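# Seat the blue-taped flask in a free shaker clamp

## Task

Put the glass flask with the blue tape into an unoccupied clamp on the shaker, pushed fully down so its base bottoms out and the clamp's spring ring encircles its conical part. Do not grip it firmly, bear down hard on its rim, or rip the foil covering its mouth. At the end every other flask must still be seated. Do not bend any clamp legs, do not pry spring rings off, do not strike any flask hard, and do not let any flask drop more than a few centimetres. Any of these faults means failure.

## Robot and tools

Robot: two UR7e-style arms, left_arm and right_arm, each fitted with a Robotiq 140 two-finger gripper. The left gripper's fingers are rigid. The right gripper's fingers can hinge. A part held near the fingertips (outer quarter of the pads) gets normal force, but one held nearer the palm can be wrapped and drawn inward, so a thin part may slip and a wide one may be crushed. Right fingers also fold if pushed tip-first into a surface while not fully closed.

Frame: everything uses the scene frame. Its origin is at table height, midway between the nominal arm bases. +x points out over the table, +y toward left_arm, +z up. Image left and right do not match arm names. Calibrated bases: left_arm at (+0.007, +0.510, 0) m, right_arm at (-0.009, -0.362, 0) m, both nearly unrotated. The gripper's +z runs along the fingers and its y axis is the closing direction. end_effector_position is the point between the closed pads. The fingertips reach about 33 mm beyond it when the gap is small, and only about 9 mm when fully open.

The 18-number row is used by both execute_actions and move. It is always one flat list covering both arms, even if only one arm moves. Order: left dx, dy, dz, rx, ry, rz, left gripper position, force_limit, speed, then the same nine for the right arm. Each number lies in [-1, 1]. The first six are an offset, not a pose. They are measured from that arm's Hand target as it stood when the action or move began, along scene axes. 1.0 equals 0.6 m of translation or 180 degrees of rotation. rx, ry, rz together form one rotation vector, and the turn is about the Hand target's position. Resending the same offset moves the arm further. Six zeros re-request the current Hand target. Gripper numbers are absolute commands, so resend your previous values to leave a gripper unchanged. A 0 there is a real command.

Gripper numbers: position +1 is fully open (140 mm), about -0.8 is where the pads touch, and -1 closes until blocked. force_limit runs from about 14 N per pad at -1 to about 58 N at +1. speed runs from about 30 mm/s at -1 to about 250 mm/s at +1, and faster closes squeeze harder. Both start at +1. For a glass flask, close slowly with a low force_limit. After closing, check object_status: 0 moving, 1 blocked while opening, 2 blocked while closing (a grip), 3 reached the commanded position or pads met. position_measured is in counts: 3 is open, 230 is pads meeting.

execute_actions(actions, cameras): actions is a list of actions. Each action is up to 15 rows, one per 1/30 s step, and a short table repeats its last row. Every row in an action is an offset from the action's start pose. An empty actions list returns state and all camera images.

move(target, speed, blend, stop_force, zero, blocking, cameras) plans straight-line paths. target is one 18-number row or a list of up to 15 rows. In a list, every row is an offset from the same starting Hand targets. speed is the top path speed in m/s, from 0.002 to 3.6, default 0.25; rotation is limited to twice that in rad/s. blend is a corner radius in metres; 0 means a stop at each row. stop_force is in N, 3 to 120, one value for both arms, and ends an arm's path when contact pushes back that hard. Use it slowly and with the fingers unchanged across the list. Omit it when backing away from something. zero (default true) re-zeros before the move. blocking=false returns early and cannot be combined with stop_force. Paths avoid nothing and can run up to 10 s. The result adds a move: line with the ending (done, off_target, moving, held, fault) and which limits acted.

wait(seconds 0–10) lets time pass. stop() brakes a running move. zoom_image(camera, region=[x0,y0,x1,y1] pixels, at most 504 by 504) enlarges part of the latest image. zero_wrist_force(arm) re-zeros that wrist sensor. read_manual gives licence text. finished_scene(scene 1 or 2) ends the scene for good, so call it only when the flask is seated and stable without the robot.

Cameras: cam_head_left, cam_head_right, cam_left_wrist and cam_right_wrist, each 896x504, with calibration matrices given. Results report each gripper's position, quaternion and velocities, the Hand target, Tool commands, joint data, wrist force and torque in the gripper's own axes, and a 7x7 wrist depth grid in millimetres. Clear glass may not show in depth.

Behaviour: orientation commands are clipped to within 32 degrees of the current one per step. A gripper may settle short of its Hand target; resend the missing distance. Arms are stiff, so aiming even slightly into a hard contact can trigger a fault. A fault happens on a joint torque limit or about 150 N of outside force, and it stops the arm for 10 s. Prolonged strain heats the motors; a MOTOR HOT line warns, and overheating brakes the arm for 30 s or more. A clearance check blocks commands that bring the arms too close together, and any collision between the arms can fail the scene.

Avoid: dropping or releasing a moving flask, fast impacts, hard presses, knocking other flasks, and pushing anything off the table.

Each tool is called after "Call:" as name([rows], argument=value, ...), one row to a line, values as JSON.

## Session

Call:
execute_actions(actions=[])

Scene clock: 0.00 s.
left_arm: end_effector_position=(+0.5564, +0.2686, +0.2651) position_measured=3 object_status=3 end_effector_quat_wxyz=(+0.099, +0.774, +0.220, +0.585) | right_arm: end_effector_position=(+0.5146, -0.5209, +0.1967) position_measured=3 object_status=3 end_effector_quat_wxyz=(+0.184, +0.525, -0.475, +0.682)
Joint positions: left_arm=[-1.196 -1.534 2.389 -3.143 -0.403 1.885] | right_arm=[-0.124 -0.859 2.26 -4.538 -2.481 3.617]
Joint velocities: within noise
Joint torques (N m): no reading
Wrist force (N): no reading
Wrist torque (N m): no reading
Wrist force, peak (N): no reading
Wrist depth (mm): cam_left_wrist=[1180 - - - 1073 - - / 510 569 1268 - - - - / - 524 569 1333 - - - / - 117 500 - - 127 - / - 106 - - - - 94 / - 318 339 - - 567 - / - 296 333 364 - - -] | cam_right_wrist=[- - - 1449 1475 1237 - / - - - 1689 - 1376 1183 / 894 - 1338 2040 - - - / - 117 1540 1883 - 133 329 / - 109 - - - 124 92 / - 1166 - - - - 94 / - - - 339 280 250 -]
Hand target: left_arm +0.5564, +0.2686, +0.2651; +0.099, +0.774, +0.220, +0.585 | right_arm +0.5146, -0.5209, +0.1967; +0.184, +0.525, -0.475, +0.682
Tool commands: left_gripper/position=+1.0 left_gripper/force_limit=+1.0 left_gripper/speed=+1.0 right_gripper/position=+1.0 right_gripper/force_limit=+1.0 right_gripper/speed=+1.0

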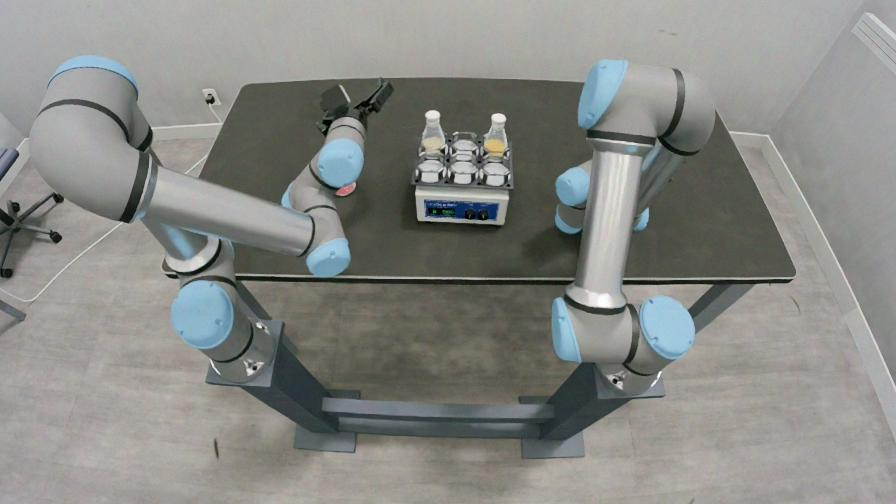

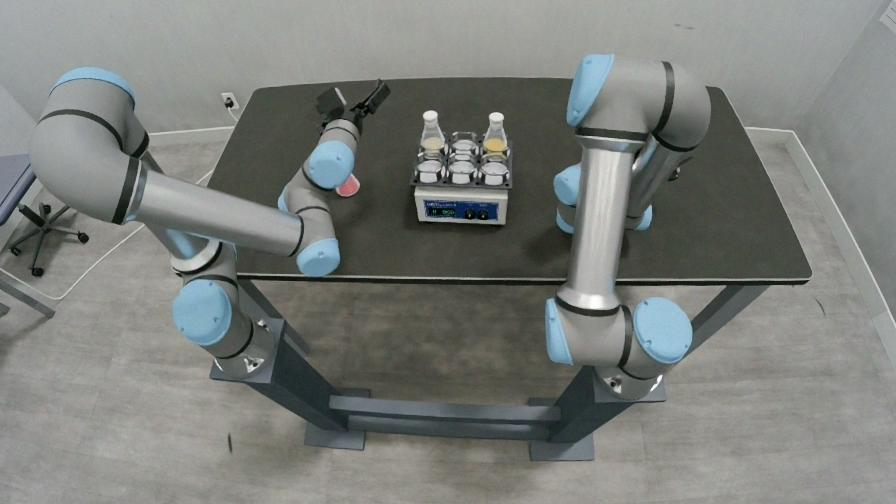

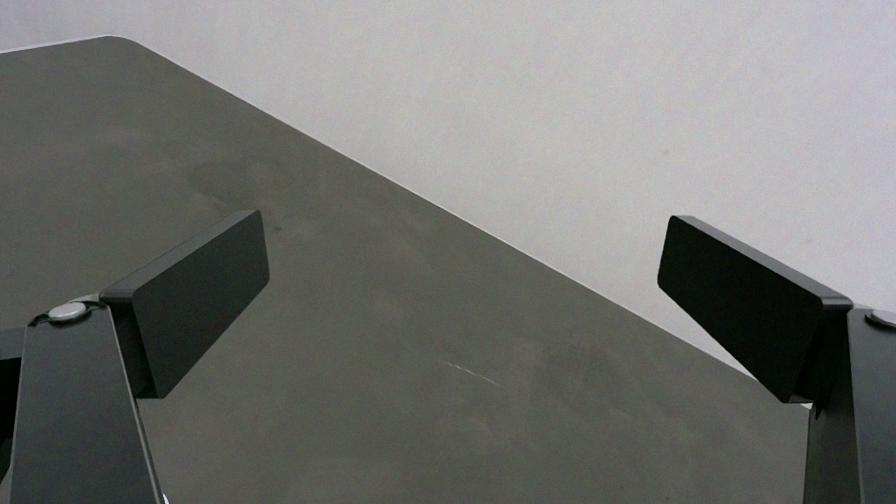

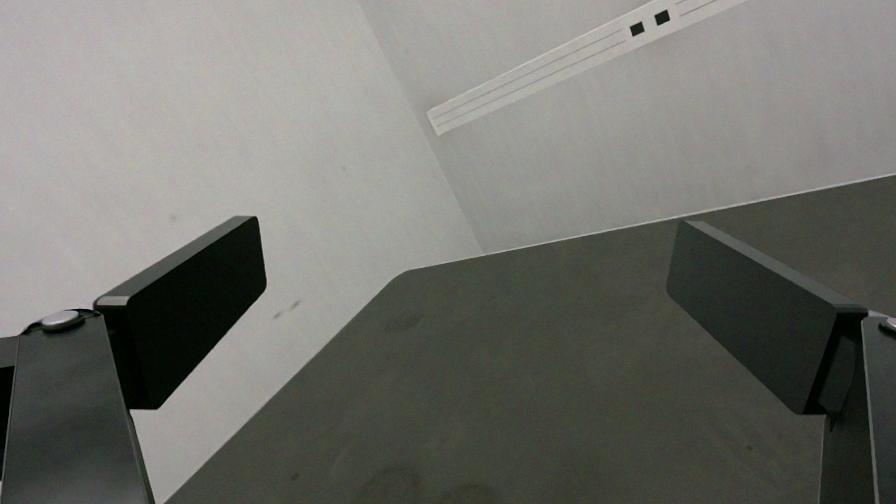

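Call:
zoom_image(camera="cam_head_left", region=[300, 90, 540, 240])

Call:
zoom_image(camera="cam_head_right", region=[280, 90, 520, 240])

Call:
zoom_image(camera="cam_head_right", region=[530, 90, 770, 240])

Scaled by 2.100 from the camera's 896x504 image, which has a finer 1280x720 frame.

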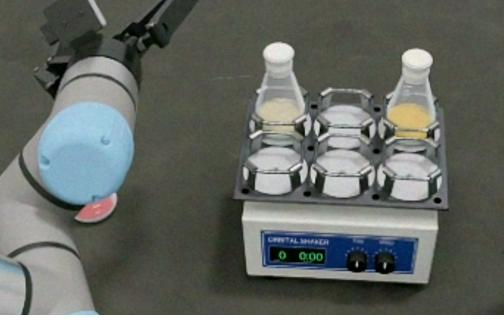

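Scaled by 2.100 from the camera's 896x504 image, which has a finer 1280x720 frame.

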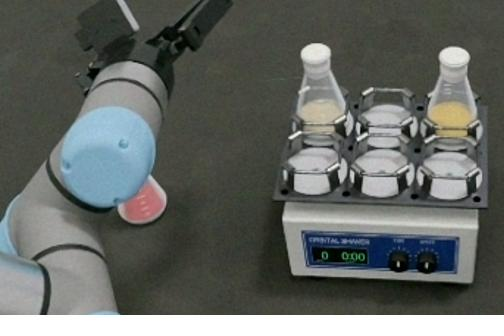

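Scaled by 2.100 from the camera's 896x504 image, which has a finer 1280x720 frame.

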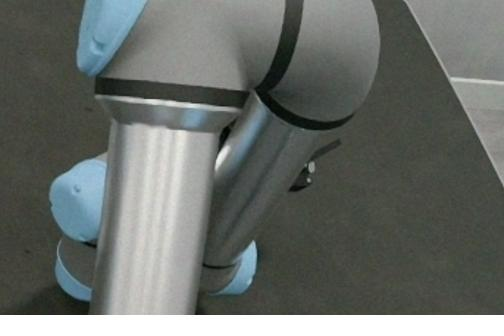

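Call:
move([
  [0,0,0.3,0,0,0,1,1,1,0,0,0,0,0,0,1,1,1],
  [0,0.1,0.3,0.068,0.403,-0.152,1,1,1,0,0,0,0,0,0,1,1,1],
], speed=0.4, blend=[0.05,0], cameras=["all"])

Scene clock: 9.07 s.
left_arm: end_effector_position=(+0.5565, +0.3287, +0.4451) position_measured=3 object_status=3 end_effector_quat_wxyz=(+0.001, +1.000, +0.000, +0.001) | right_arm: end_effector_position=(+0.5146, -0.5209, +0.1967) position_measured=3 object_status=3 end_effector_quat_wxyz=(+0.184, +0.525, -0.475, +0.682)
Joint positions: left_arm=[-0.558 -1.293 0.803 -1.082 -1.571 2.591] | right_arm=[-0.124 -0.859 2.26 -4.538 -2.481 3.617]
Joint torques (N m): left_arm=[-14.57 -30.61 -26.23 -1.94 -1.33 1.16] | right_arm=[0.38 -38.27 -3.83 -1.9 0.26 -0.19]
Wrist force (N): left_arm=[0.3 -0.4 1.2] | right_arm=[0.2 0.0 -0.4]
Wrist torque (N m): left_arm=[0.25 -0.03 -0.42] | right_arm=[-0.01 -0.07 0.00]
Wrist force, peak (N): left_arm=[-4.0 -1.4 1.0] | right_arm=[0.5 0.1 -0.4]
Wrist depth (mm): cam_left_wrist=[- 497 - 480 510 - - / - - - 555 - 515 - / 1348 - - 562 561 423 - / 1371 117 584 619 - 127 471 / - 106 - 636 643 - 94 / - 1571 1438 1603 1581 1603 - / - 570 664 1682 1694 1694 -] | cam_right_wrist=[874 - 1511 - 1440 1189 1206 / 972 - - 1774 1560 1309 1160 / - - - - 1666 1399 1230 / - 117 - - 1560 133 - / - 109 - - 424 123 92 / - 1038 - 380 352 - 94 / - - 360 362 283 252 -]
Hand target: left_arm +0.5564, +0.3286, +0.4451; +0.001, +1.000, +0.000, +0.001 | right_arm +0.5146, -0.5209, +0.1967; +0.184, +0.525, -0.475, +0.682
Off the commanded pose: left_arm 0.000 m, 0 deg | right_arm 0.000 m, 0 deg.
move: done
camera_calibration:
cam_left_wrist: T_world_to_cam=[[0.0294578, -0.999565, 0.00119686, 0.319361], [-0.92963, -0.0269567, 0.367506, 0.359559], [-0.367314, -0.0119385, -0.93002, 0.768452], [0, 0, 0, 1]] pos_world=[0.607113, 0.338089, 0.582154]

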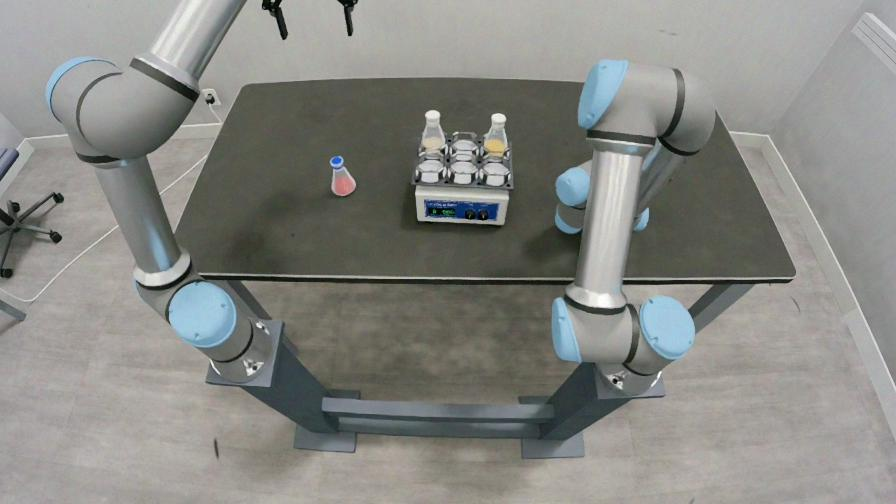

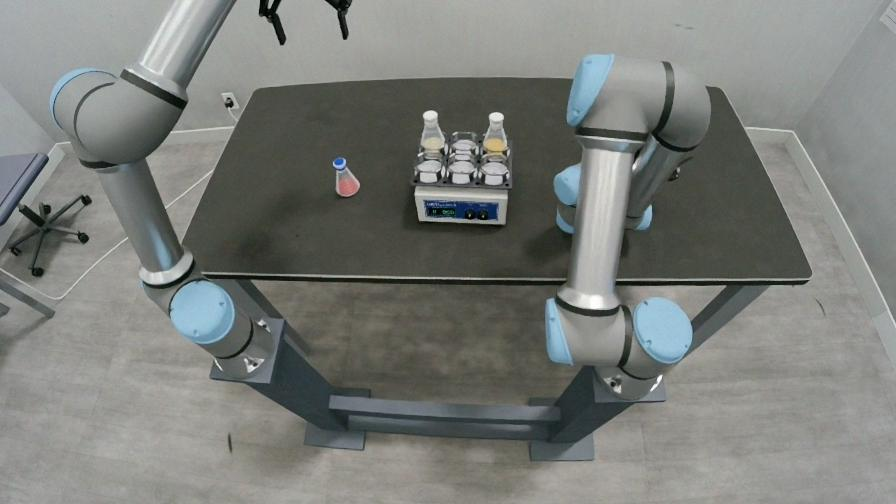

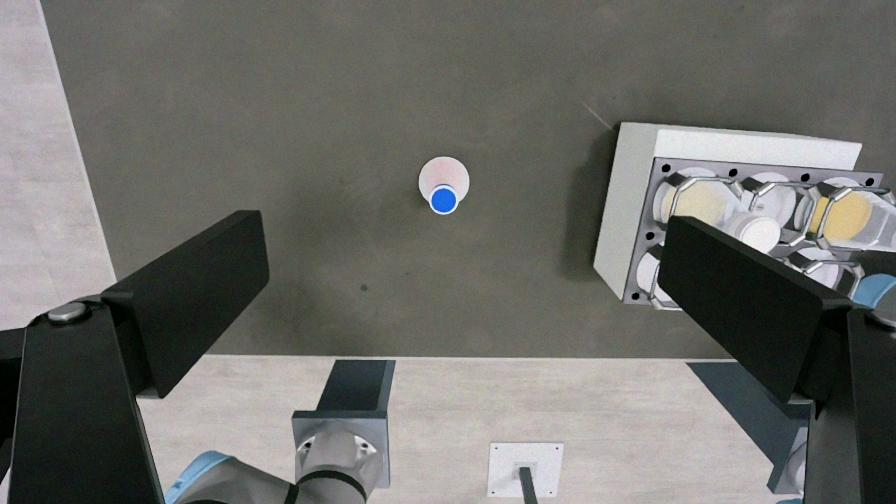

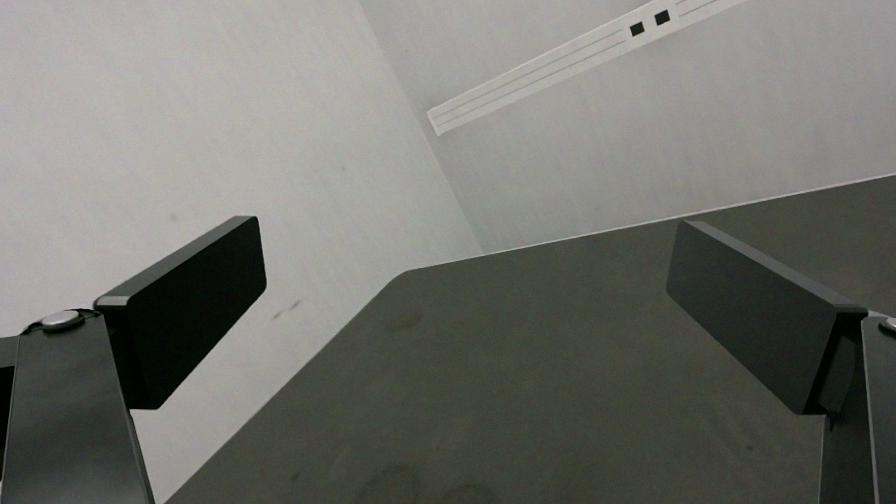

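Call:
zoom_image(camera="cam_left_wrist", region=[380, 130, 520, 240])

Call:
zoom_image(camera="cam_left_wrist", region=[580, 110, 896, 320])

Call:
zoom_image(camera="cam_head_left", region=[300, 130, 390, 220])

Call:
zoom_image(camera="cam_head_left", region=[400, 100, 530, 230])

Call:
zoom_image(camera="cam_head_right", region=[400, 100, 530, 230])

Call:
zoom_image(camera="cam_head_right", region=[300, 130, 390, 220])

Scaled by 3.600 from the camera's 896x504 image, which has a finer 1280x720 frame.

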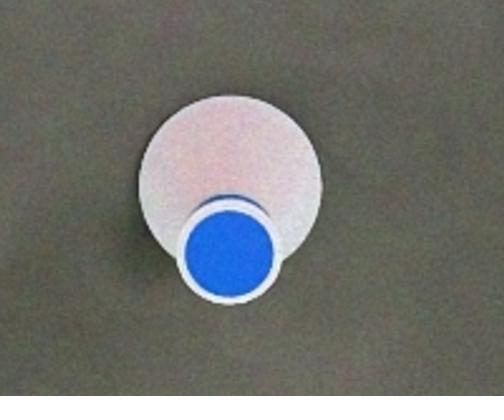

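Scaled by 1.595 from the camera's 896x504 image, which has a finer 1280x720 frame.

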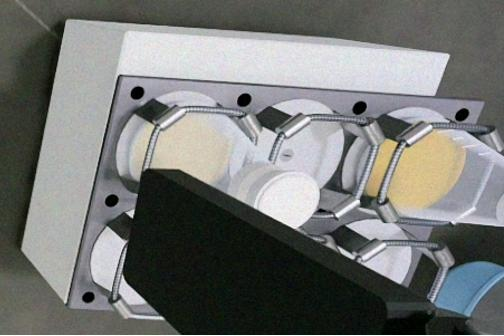

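Scaled by 5.600 from the camera's 896x504 image, which has a finer 1280x720 frame.

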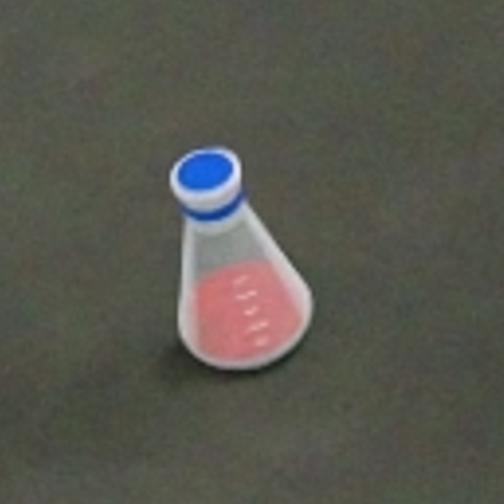

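Scaled by 3.877 from the camera's 896x504 image, which has a finer 1280x720 frame.

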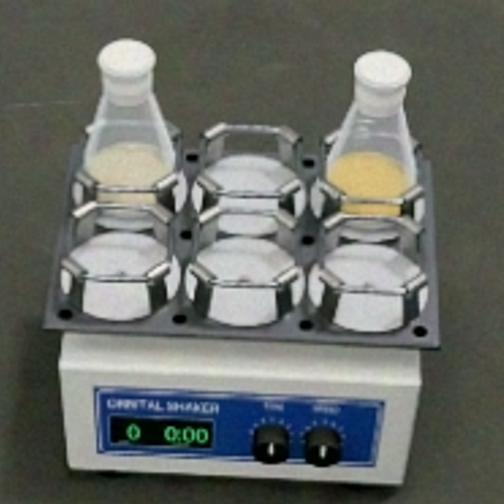

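Scaled by 3.877 from the camera's 896x504 image, which has a finer 1280x720 frame.

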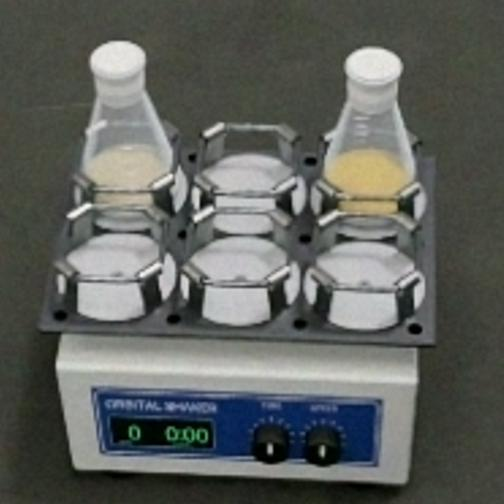

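Scaled by 5.600 from the camera's 896x504 image, which has a finer 1280x720 frame.

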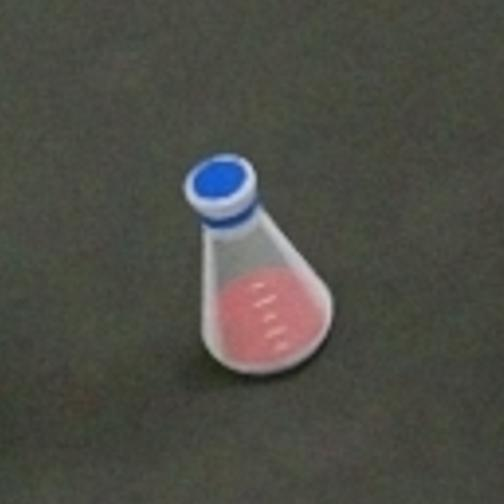

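Call:
move(target=[-0.269,0.214,-0.242,-0.2068,-0.397,-0.2553,1,1,1,0,0,0,0,0,0,1,1,1], speed=0.4, cameras=["cam_left_wrist","cam_head_left"])

Scene clock: 26.87 s.
left_arm: end_effector_position=(+0.3950, +0.4570, +0.2999) position_measured=3 object_status=3 end_effector_quat_wxyz=(+0.291, +0.689, -0.359, +0.558) | right_arm: end_effector_position=(+0.5146, -0.5209, +0.1967) position_measured=3 object_status=3 end_effector_quat_wxyz=(+0.184, +0.525, -0.475, +0.682)
Joint positions: left_arm=[0.261 -1.67 2.56 -3.466 -2.743 3.67] | right_arm=[-0.124 -0.859 2.26 -4.538 -2.481 3.617]
Joint torques (N m): left_arm=[11.13 -4.4 -8.49 -4.08 -2.44 -0.25] | right_arm=[-0.32 -38.41 -4.29 -1.68 0.16 -0.13]
Wrist force (N): left_arm=[0.4 -0.3 0.8] | right_arm=[0.4 0.0 -0.2]
Wrist torque (N m): left_arm=[-0.03 -0.12 -0.25] | right_arm=[0.01 -0.10 0.00]
Wrist force, peak (N): left_arm=[2.2 0.3 0.5] | right_arm=[0.4 -0.1 -0.6]
Wrist depth (mm): cam_left_wrist=[- - 1455 - - 1825 653 / - - 1520 - 1108 682 - / - - 1744 832 562 670 - / - 117 - - - 128 2081 / - 106 533 - - - 94 / - - - - - - - / - - - - 386 389 -] | cam_right_wrist=[1029 1243 - - 1309 1249 1200 / 1012 - 1600 1666 - - 1150 / 931 - 1262 1540 1611 - 1237 / 924 117 - - - 132 - / - 109 - - - 123 92 / - - - - 334 295 94 / - - - 323 300 258 -]
Hand target: left_arm +0.3950, +0.4570, +0.2999; +0.291, +0.689, -0.359, +0.558 | right_arm +0.5146, -0.5209, +0.1967; +0.184, +0.525, -0.475, +0.682
Off the commanded pose: left_arm 0.000 m, 0 deg | right_arm 0.000 m, 0 deg.
move: done
camera_calibration:
cam_left_wrist: T_world_to_cam=[[-0.815867, -0.577487, 0.0294963, 0.58502], [-0.340152, 0.438061, -0.832105, 0.18084], [0.467608, -0.68892, -0.553833, 0.442312], [0, 0, 0, 1]] pos_world=[0.331983, 0.56334, 0.378189]
Images, in order (width x height): cam_head_left 896x504, cam_left_wrist 896x504.

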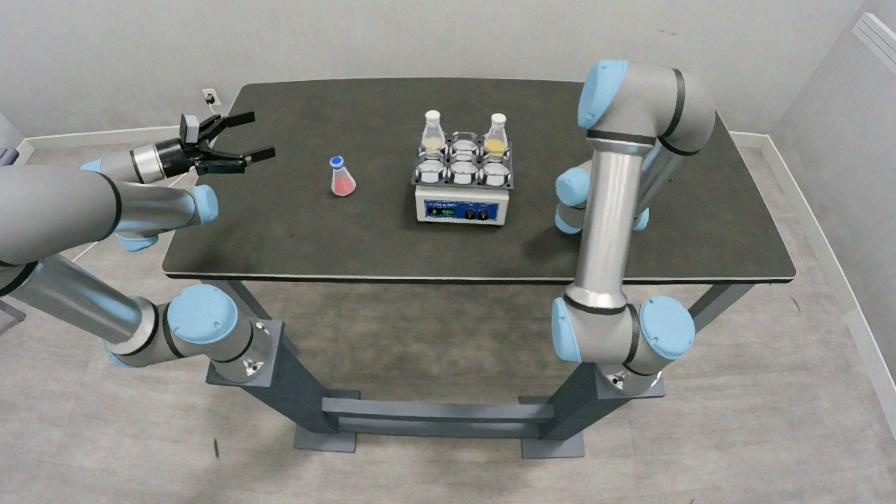

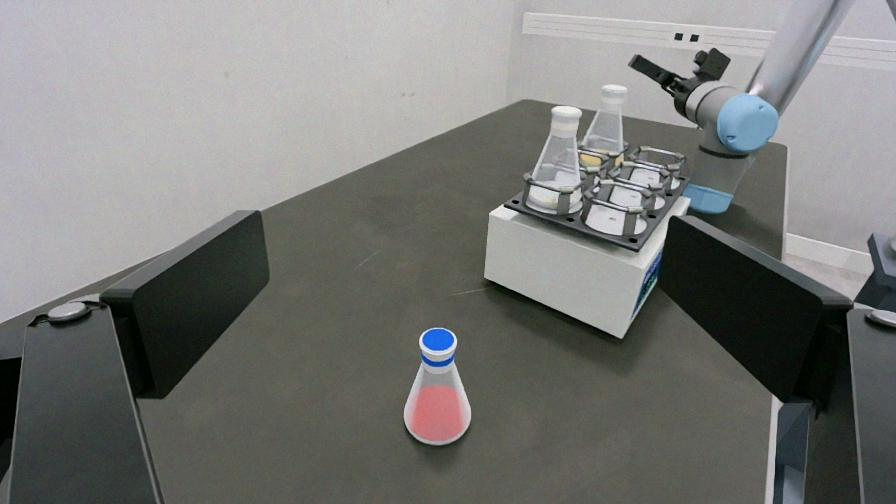

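Call:
move(target=[0,0,-0.3,0,0,0,1,1,1,0,0,0,0,0,0,1,1,1], cameras=["cam_left_wrist","cam_head_left"])

Call:
zoom_image(camera="cam_left_wrist", region=[340, 150, 560, 370])

Call:
zoom_image(camera="cam_left_wrist", region=[440, 0, 720, 200])

Scene clock: 29.03 s.
left_arm: end_effector_position=(+0.3950, +0.4571, +0.1199) position_measured=3 object_status=3 end_effector_quat_wxyz=(+0.291, +0.689, -0.359, +0.558) | right_arm: end_effector_position=(+0.5146, -0.5209, +0.1967) position_measured=3 object_status=3 end_effector_quat_wxyz=(+0.184, +0.525, -0.475, +0.682)
Joint positions: left_arm=[0.261 -0.866 2.618 -4.327 -2.743 3.671] | right_arm=[-0.124 -0.859 2.26 -4.538 -2.481 3.617]
Joint torques (N m): left_arm=[-16.08 -21.55 5.44 -4.28 -2.53 -1.12] | right_arm=[-0.32 -37.49 -4.84 -1.63 0.16 0.02]
Wrist force (N): left_arm=[0.6 -0.4 1.0] | right_arm=[0.1 -0.1 -0.3]
Wrist torque (N m): left_arm=[-0.05 -0.17 -0.25] | right_arm=[-0.03 -0.03 0.00]
Wrist force, peak (N): left_arm=[3.6 0.0 0.2] | right_arm=[0.5 0.0 -0.1]
Wrist depth (mm): cam_left_wrist=[- 1073 1387 1944 415 485 579 / - 984 1216 734 409 594 - / - 513 - 495 443 532 1770 / - 116 - - 375 128 359 / - 107 272 - 286 - 94 / - - - - - - - / - - - - - - -] | cam_right_wrist=[- 1123 1493 - 1466 1275 - / - 1189 1530 1814 1440 1309 - / - 1200 - 2040 - 1611 - / - 117 - 1841 - 142 343 / - 109 - - - 123 92 / - 1118 - - - - 94 / - - - 361 278 267 -]
Hand target: left_arm +0.3950, +0.4570, +0.1199; +0.291, +0.689, -0.359, +0.558 | right_arm +0.5146, -0.5209, +0.1967; +0.184, +0.525, -0.475, +0.682
Off the commanded pose: left_arm 0.000 m, 0 deg | right_arm 0.000 m, 0 deg.
move: done
camera_calibration:
cam_left_wrist: T_world_to_cam=[[-0.815679, -0.577753, 0.0294831, 0.59048], [-0.340339, 0.438034, -0.832043, 0.0309994], [0.467801, -0.688714, -0.553927, 0.342475], [0, 0, 0, 1]] pos_world=[0.331982, 0.56344, 0.19809]
Images, in order (width x height): cam_head_left 896x504, cam_left_wrist 896x504.

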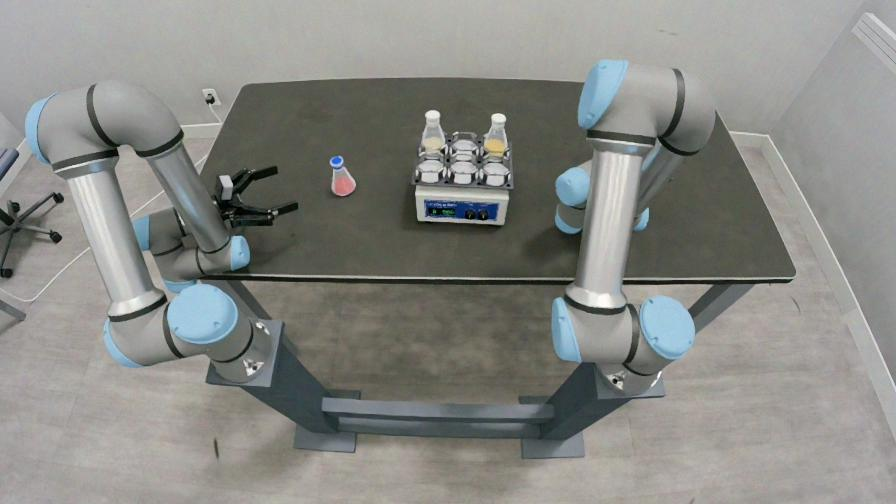

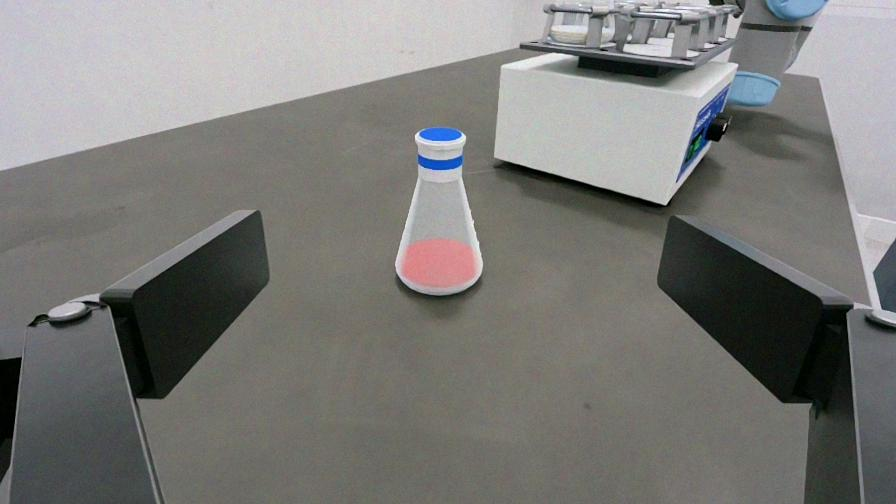

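Scaled by 2.291 from the camera's 896x504 image, which has a finer 1280x720 frame.

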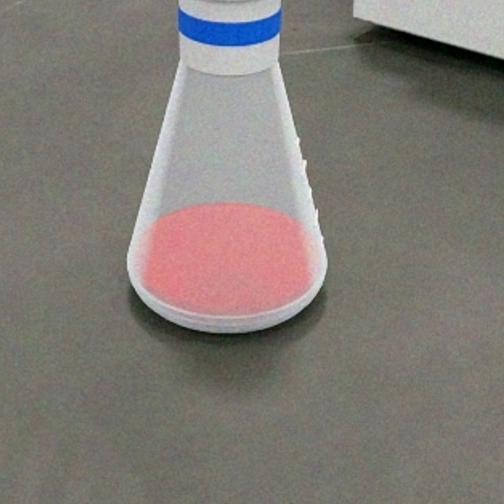

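Scaled by 1.800 from the camera's 896x504 image, which has a finer 1280x720 frame.

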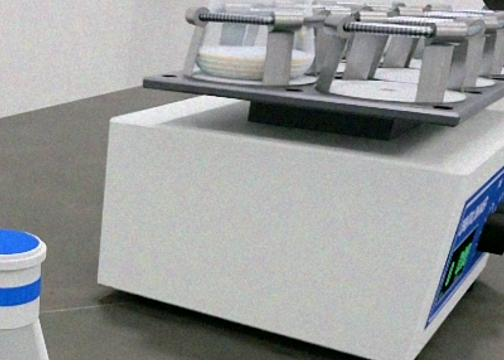

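Call:
zoom_image(camera="cam_left_wrist", region=[385, 115, 495, 215])

Call:
zoom_image(camera="cam_left_wrist", region=[500, 0, 760, 100])

Scaled by 4.582 from the camera's 896x504 image, which has a finer 1280x720 frame.

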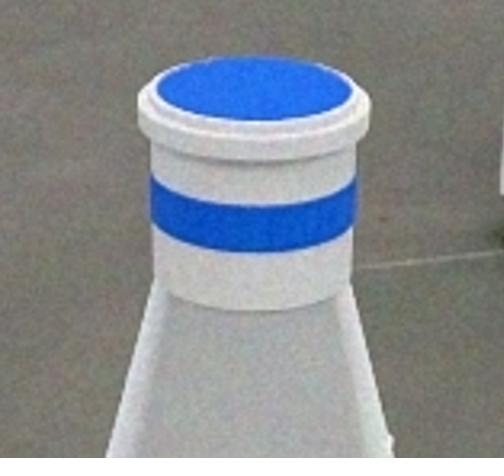

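Scaled by 1.938 from the camera's 896x504 image, which has a finer 1280x720 frame.

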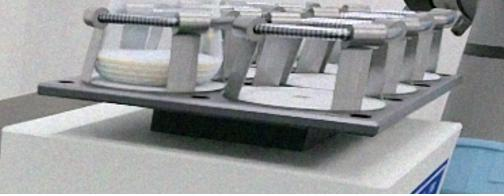

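Call:
move(target=[0.076,-0.079,0.066,0.150,0.105,0,-0.08,-1,0,0,0,0,0,0,0,1,1,1], cameras=["cam_left_wrist","cam_head_left"])

Call:
zoom_image(camera="cam_left_wrist", region=[300, 150, 620, 390])

Scene clock: 42.23 s.
left_arm: end_effector_position=(+0.4406, +0.4097, +0.1594) position_measured=139 object_status=3 end_effector_quat_wxyz=(+0.178, +0.819, -0.426, +0.339) end_effector_velocity=(+0.000, +0.001, -0.001) end_effector_angular_velocity=(+0.004, +0.003, +0.002) | right_arm: end_effector_position=(+0.5146, -0.5209, +0.1967) position_measured=3 object_status=3 end_effector_quat_wxyz=(+0.184, +0.525, -0.475, +0.682)
Joint positions: left_arm=[-0.184 -1.784 2.496 -2.899 -2.095 3.755] | right_arm=[-0.124 -0.859 2.26 -4.538 -2.481 3.617]
Joint velocities: left_arm=[0 0 -0.002 0.006 0.004 0] | right_arm=[within noise]
Joint torques (N m): left_arm=[-10.44 -17.03 -24.04 -2.61 0.22 0.5] | right_arm=[1.12 -39.02 -3.59 -1.85 0.46 -0.13]
Wrist force (N): left_arm=[0.3 -0.6 0.9] | right_arm=[0.1 -0.1 -0.2]
Wrist torque (N m): left_arm=[0.08 -0.06 -0.29] | right_arm=[-0.04 -0.02 0.01]
Wrist force, peak (N): left_arm=[2.3 -0.7 1.1] | right_arm=[0.6 0.1 -0.3]
Wrist depth (mm): cam_left_wrist=[- 404 - - - - - / - - - - - 371 370 / - 335 - 308 - 339 344 / - - 110 306 122 315 321 / - - 110 292 - 92 1045 / - - - 277 - - - / - - - - - - -] | cam_right_wrist=[1069 1194 1883 - 1415 1155 1177 / 972 1212 1570 1841 - - - / 949 - 1368 - - - - / - 122 - 1869 - 133 343 / - 109 - - - 123 92 / - 1155 - 416 327 296 94 / - - - 356 282 260 -]
Hand target: left_arm +0.4406, +0.4096, +0.1595; +0.178, +0.819, -0.426, +0.339 | right_arm +0.5146, -0.5209, +0.1967; +0.184, +0.525, -0.475, +0.682
Off the commanded pose: left_arm 0.000 m, 0 deg | right_arm 0.000 m, 0 deg.
move: done
camera_calibration:
cam_left_wrist: T_world_to_cam=[[-0.806961, -0.590195, 0.0220114, 0.601509], [-0.54889, 0.735686, -0.396845, 0.000742829], [0.218023, -0.33232, -0.917622, 0.332499], [0, 0, 0, 1]] pos_world=[0.41331, 0.464958, 0.292163]
Images, in order (width x height): cam_head_left 896x504, cam_left_wrist 896x504.

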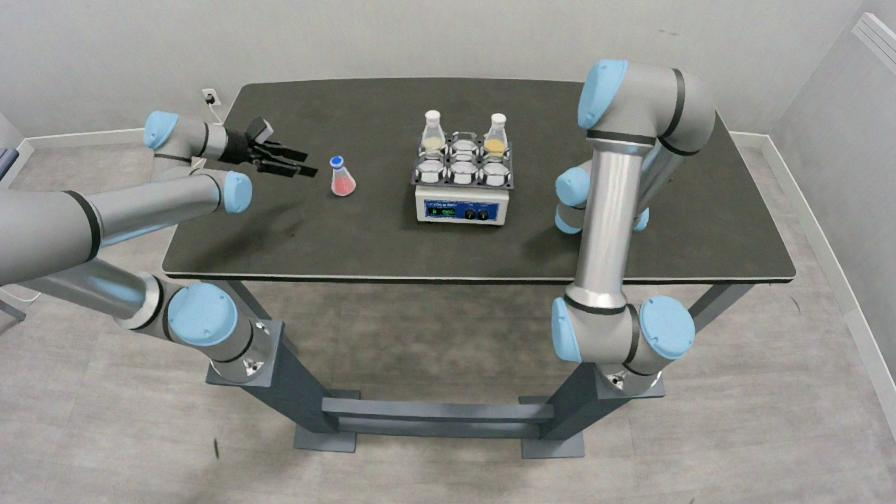

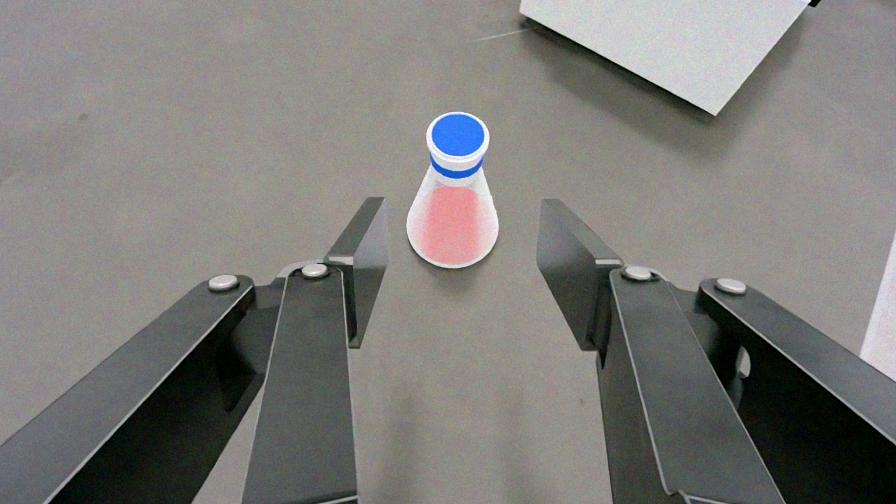

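Scaled by 1.575 from the camera's 896x504 image, which has a finer 1280x720 frame.

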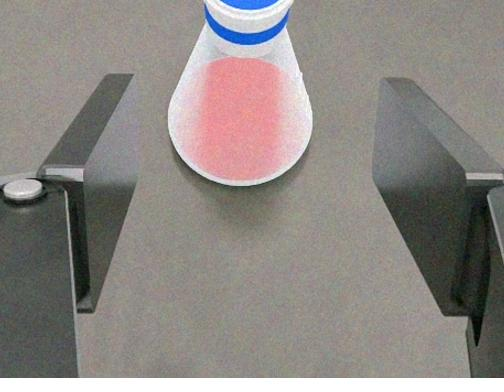

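Call:
move(target=[0.0612,-0.0835,-0.0925,0,0,0,-0.08,-1,0,0,0,0,0,0,0,1,1,1], speed=0.1, cameras=["cam_left_wrist","cam_head_left","cam_head_right"])

Call:
zoom_image(camera="cam_left_wrist", region=[340, 120, 580, 300])

Call:
zoom_image(camera="cam_head_right", region=[290, 130, 390, 220])

Scene clock: 46.53 s.
left_arm: end_effector_position=(+0.4773, +0.3595, +0.1041) position_measured=139 object_status=3 end_effector_quat_wxyz=(+0.178, +0.819, -0.426, +0.339) | right_arm: end_effector_position=(+0.5146, -0.5209, +0.1967) position_measured=3 object_status=3 end_effector_quat_wxyz=(+0.184, +0.525, -0.475, +0.682)
Joint positions: left_arm=[-0.315 -1.521 2.498 -3.219 -2.016 3.636] | right_arm=[-0.124 -0.859 2.26 -4.538 -2.481 3.617]
Joint torques (N m): left_arm=[8.91 -10.5 -7.57 -5.5 -1.88 0.21] | right_arm=[1.24 -37.33 -5.4 -1.75 0.51 -0.06]
Wrist force (N): left_arm=[0.3 -0.5 0.9] | right_arm=[0.1 0.2 0.0]
Wrist torque (N m): left_arm=[0.10 -0.05 -0.32] | right_arm=[0.03 -0.04 0.00]
Wrist force, peak (N): left_arm=[0.4 -0.5 2.4] | right_arm=[0.4 -0.3 -0.2]
Wrist depth (mm): cam_left_wrist=[- 324 - - 327 - - / - 294 - - - 299 305 / - - - 145 - 278 286 / - - 110 235 122 - - / - - 110 228 141 92 - / - - - 226 - - - / - - - - - - -] | cam_right_wrist=[- - - - 1424 1237 - / - - - 1913 - 1206 - / - - - 1943 - 1118 - / - 117 1282 - 605 133 323 / - 109 1360 - 431 124 92 / - - - - 334 294 94 / - - - 330 295 257 -]
Hand target: left_arm +0.4773, +0.3595, +0.1040; +0.178, +0.819, -0.426, +0.339 | right_arm +0.5146, -0.5209, +0.1967; +0.184, +0.525, -0.475, +0.682
Off the commanded pose: left_arm 0.000 m, 0 deg | right_arm 0.000 m, 0 deg.
move: done
camera_calibration:
cam_left_wrist: T_world_to_cam=[[-0.807063, -0.590061, 0.0218471, 0.602746], [-0.548701, 0.735797, -0.396901, 0.0357151], [0.21812, -0.332311, -0.917602, 0.256927], [0, 0, 0, 1]] pos_world=[0.45001, 0.414758, 0.236763]
Images, in order (width x height): cam_head_left 896x504, cam_head_right 896x504, cam_left_wrist 896x504.

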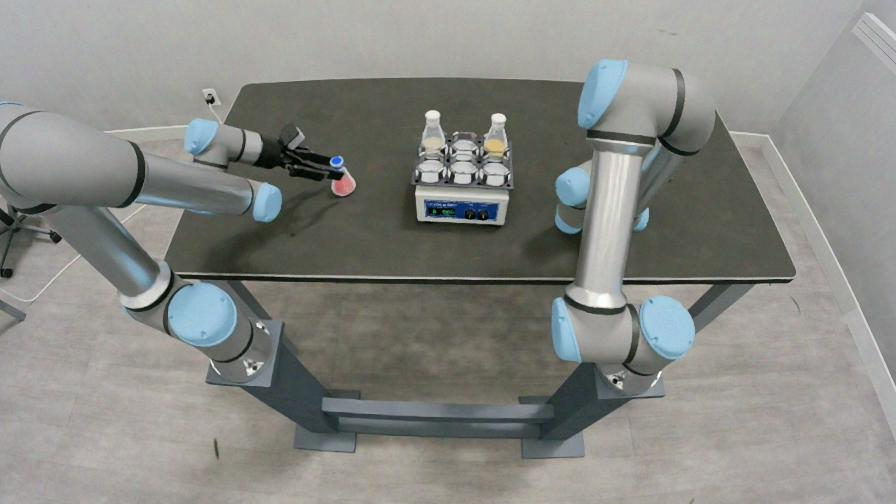

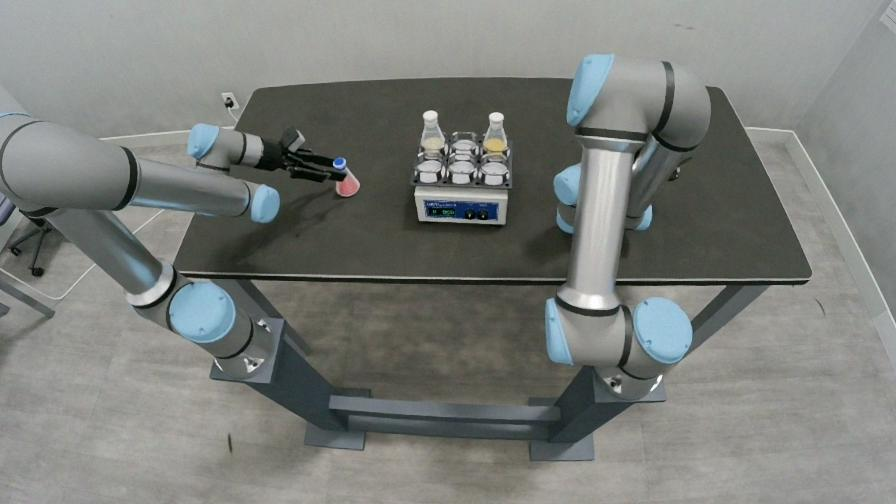

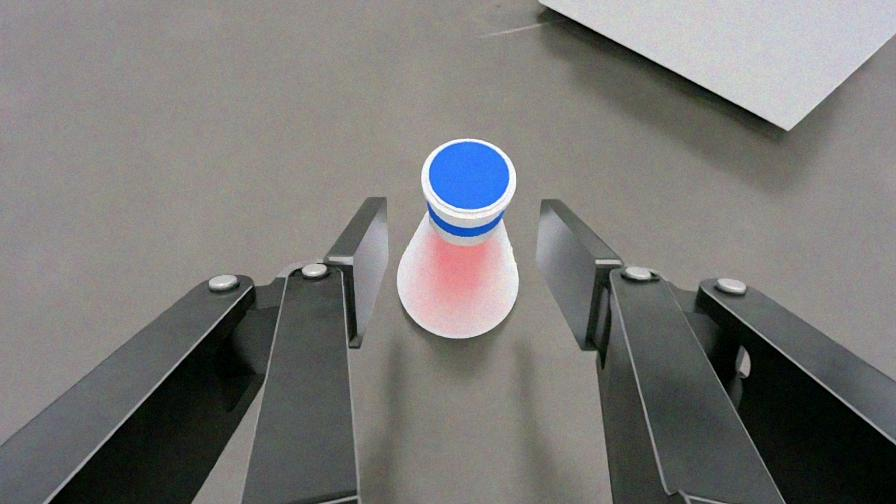

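Scaled by 2.100 from the camera's 896x504 image, which has a finer 1280x720 frame.

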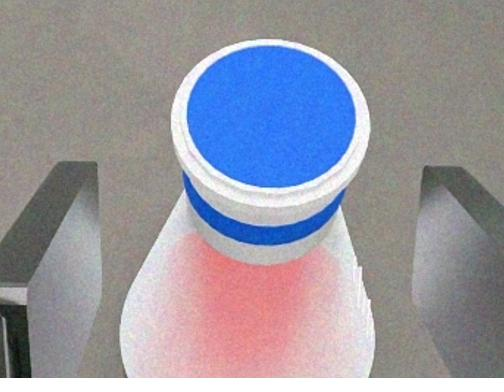

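Scaled by 5.040 from the camera's 896x504 image, which has a finer 1280x720 frame.

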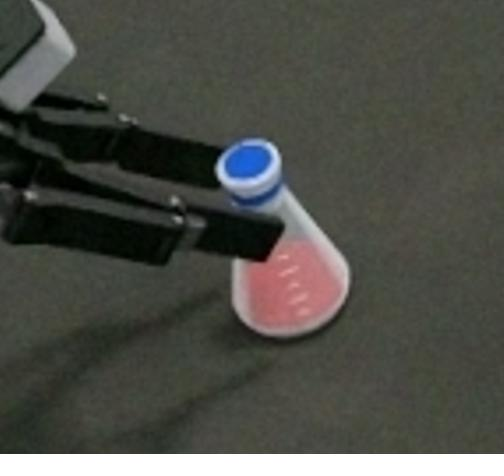

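Call:
move(target=[0.0053,-0.0075,-0.0015,0,0,0,-0.08,-1,0,0,0,0,0,0,0,1,1,1], speed=0.05)

Call:
move(target=[0,0,0,0,0,0,-1,-1,-1,0,0,0,0,0,0,1,1,1], speed=0.05)

Call:
wait(seconds=1.5, cameras=["cam_left_wrist","cam_head_right"])

Call:
zoom_image(camera="cam_left_wrist", region=[340, 120, 580, 300])

Call:
zoom_image(camera="cam_head_right", region=[290, 130, 390, 220])

Scene clock: 50.83 s.
left_arm: end_effector_position=(+0.4806, +0.3549, +0.1031) position_measured=139 object_status=3 end_effector_quat_wxyz=(+0.178, +0.819, -0.426, +0.339) | right_arm: end_effector_position=(+0.5146, -0.5209, +0.1967) position_measured=3 object_status=3 end_effector_quat_wxyz=(+0.184, +0.525, -0.475, +0.682)
Joint positions: left_arm=[-0.326 -1.509 2.491 -3.228 -2.009 3.627] | right_arm=[-0.124 -0.859 2.26 -4.538 -2.481 3.617]
Joint torques (N m): left_arm=[3.19 -26.2 -10.04 -3.69 -1.35 0.59] | right_arm=[0.99 -38.05 -4.65 -1.82 0.19 -0.03]
Wrist force (N): left_arm=[0.3 -0.5 0.8] | right_arm=[0.1 0.1 -0.3]
Wrist torque (N m): left_arm=[0.11 -0.06 -0.20] | right_arm=[0.02 -0.03 0.00]
Wrist force, peak (N): left_arm=[0.6 -0.8 1.0] | right_arm=[0.5 0.0 -0.3]
Wrist depth (mm): cam_left_wrist=[- - 328 324 - - 238 / - - - 302 - - - / - - 279 141 - - - / - 246 110 159 122 258 - / - - 111 223 - 92 243 / - - - 222 221 - - / - - - - - - -] | cam_right_wrist=[- 1088 1530 1677 1345 1316 1134 / - 1256 - 1611 1689 1338 - / - - - - 1712 1440 - / 979 117 - - - 133 358 / - 109 - - - 124 92 / - - - - 347 - 94 / - - - 334 - 258 -]
Hand target: left_arm +0.4805, +0.3550, +0.1031; +0.178, +0.819, -0.426, +0.339 | right_arm +0.5146, -0.5209, +0.1967; +0.184, +0.525, -0.475, +0.682
Off the commanded pose: left_arm 0.000 m, 0 deg | right_arm 0.000 m, 0 deg.
move: done

Scene clock: 51.97 s.
left_arm: end_effector_position=(+0.4805, +0.3550, +0.1031) position_measured=183 object_status=0 end_effector_quat_wxyz=(+0.178, +0.819, -0.426, +0.339) | right_arm: end_effector_position=(+0.5146, -0.5209, +0.1967) position_measured=3 object_status=3 end_effector_quat_wxyz=(+0.184, +0.525, -0.475, +0.682)
Joint positions: left_arm=[-0.326 -1.51 2.491 -3.228 -2.009 3.627] | right_arm=[-0.124 -0.859 2.26 -4.538 -2.481 3.617]
Joint torques (N m): left_arm=[11.85 -24.42 -7.77 -2.74 -1.71 1.28] | right_arm=[0.06 -37.79 -4.84 -1.75 0.54 -0.08]
Wrist force (N): left_arm=[1.5 -0.5 -1.2] | right_arm=[0.2 -0.1 -0.1]
Wrist torque (N m): left_arm=[0.08 -0.11 -0.21] | right_arm=[-0.02 -0.06 0.00]
Wrist force, peak (N): left_arm=[1.5 -0.5 -1.2] | right_arm=[0.4 -0.2 -0.4]
Wrist depth (mm): cam_left_wrist=[- - - - - - - / - - - 303 - - - / - 273 273 143 278 - - / - - 105 146 133 260 256 / - - 89 217 - - 236 / - - - - - - - / - - - - - - -] | cam_right_wrist=[- - - 1600 1383 1275 1088 / 956 - - 1700 1338 1432 1243 / 979 1139 1275 1883 1749 - - / - 117 - - - 132 - / - 109 1275 - 387 124 92 / - 1150 - - 345 299 94 / - - - 344 280 255 -]
Hand target: left_arm +0.4805, +0.3550, +0.1031; +0.178, +0.819, -0.426, +0.339 | right_arm +0.5146, -0.5209, +0.1967; +0.184, +0.525, -0.475, +0.682
Off the commanded pose: left_arm 0.000 m, 0 deg | right_arm 0.000 m, 0 deg.
move: done

Scene clock: 53.47 s.
left_arm: end_effector_position=(+0.4805, +0.3550, +0.1031) position_measured=183 object_status=2 end_effector_quat_wxyz=(+0.178, +0.819, -0.426, +0.339) | right_arm: end_effector_position=(+0.5146, -0.5209, +0.1967) position_measured=3 object_status=3 end_effector_quat_wxyz=(+0.184, +0.525, -0.475, +0.682)
Joint positions: left_arm=[-0.326 -1.51 2.491 -3.228 -2.009 3.627] | right_arm=[-0.124 -0.859 2.26 -4.538 -2.481 3.617]
Joint torques (N m): left_arm=[11.85 -20.08 -8.02 -2.88 0.17 1.08] | right_arm=[-0.6 -38.31 -4.64 -1.61 0.5 0.08]
Wrist force (N): left_arm=[1.5 -0.6 -1.2] | right_arm=[0.1 -0.1 0.1]
Wrist torque (N m): left_arm=[0.06 -0.10 -0.21] | right_arm=[-0.02 -0.03 0.00]
Wrist force, peak (N): left_arm=[1.6 -0.6 -1.5] | right_arm=[0.4 -0.4 0.0]
Wrist depth (mm): cam_left_wrist=[- - - 324 321 - 227 / - 301 298 295 307 303 - / - 275 - 144 - - - / - - 248 146 115 257 259 / - - 89 - - - - / - - - - - - - / - - - - - - -] | cam_right_wrist=[- - - - 1309 1415 - / - 1230 - 1814 1521 1353 - / - - - 2058 1700 1399 - / - 117 - - 2148 133 338 / - 109 - - - 116 92 / - 1177 - - 326 297 94 / - - 405 - 284 256 -]
Hand target: left_arm +0.4805, +0.3550, +0.1031; +0.178, +0.819, -0.426, +0.339 | right_arm +0.5146, -0.5209, +0.1967; +0.184, +0.525, -0.475, +0.682
Tool commands: left_gripper/position=-1.0 left_gripper/force_limit=-1.0 left_gripper/speed=-1.0 right_gripper/position=+1.0 right_gripper/force_limit=+1.0 right_gripper/speed=+1.0
Off the commanded pose: left_arm 0.000 m, 0 deg | right_arm 0.000 m, 0 deg.
wait: 1.50 s; at rest by 0.17 s
camera_calibration:
cam_left_wrist: T_world_to_cam=[[-0.807019, -0.590121, 0.0218806, 0.60269], [-0.548767, 0.735749, -0.396899, 0.0404738], [0.218119, -0.332312, -0.917602, 0.253908], [0, 0, 0, 1]] pos_world=[0.45321, 0.410258, 0.235863]
Images, in order (width x height): cam_head_right 896x504, cam_left_wrist 896x504.

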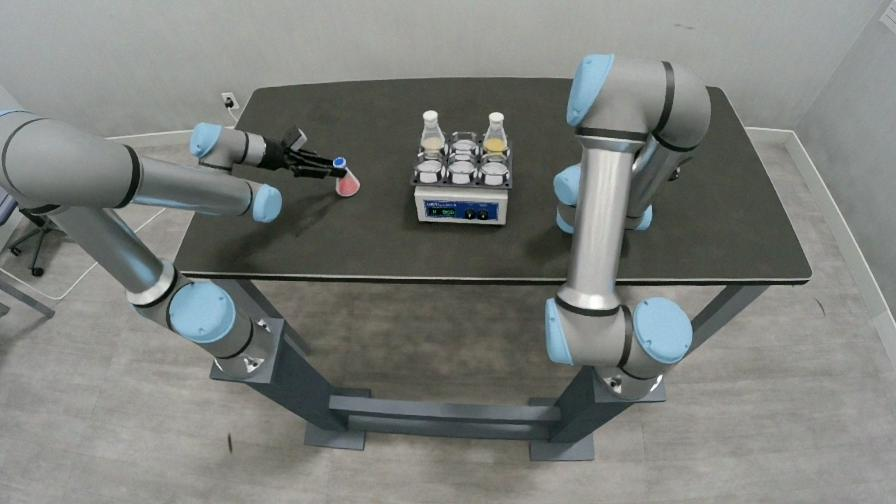

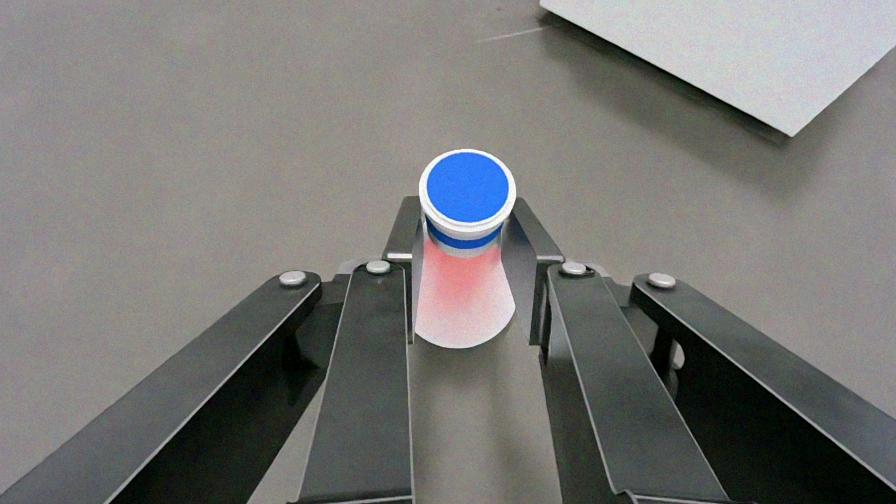

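Scaled by 2.100 from the camera's 896x504 image, which has a finer 1280x720 frame.

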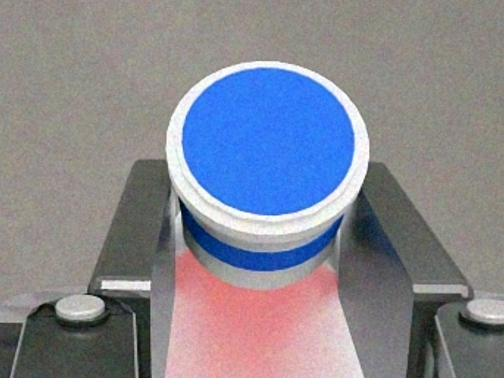

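Scaled by 5.040 from the camera's 896x504 image, which has a finer 1280x720 frame.

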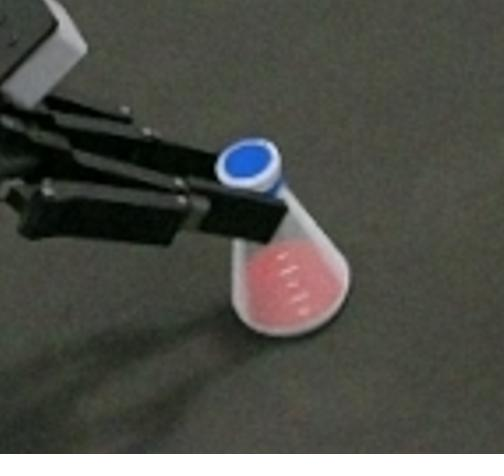

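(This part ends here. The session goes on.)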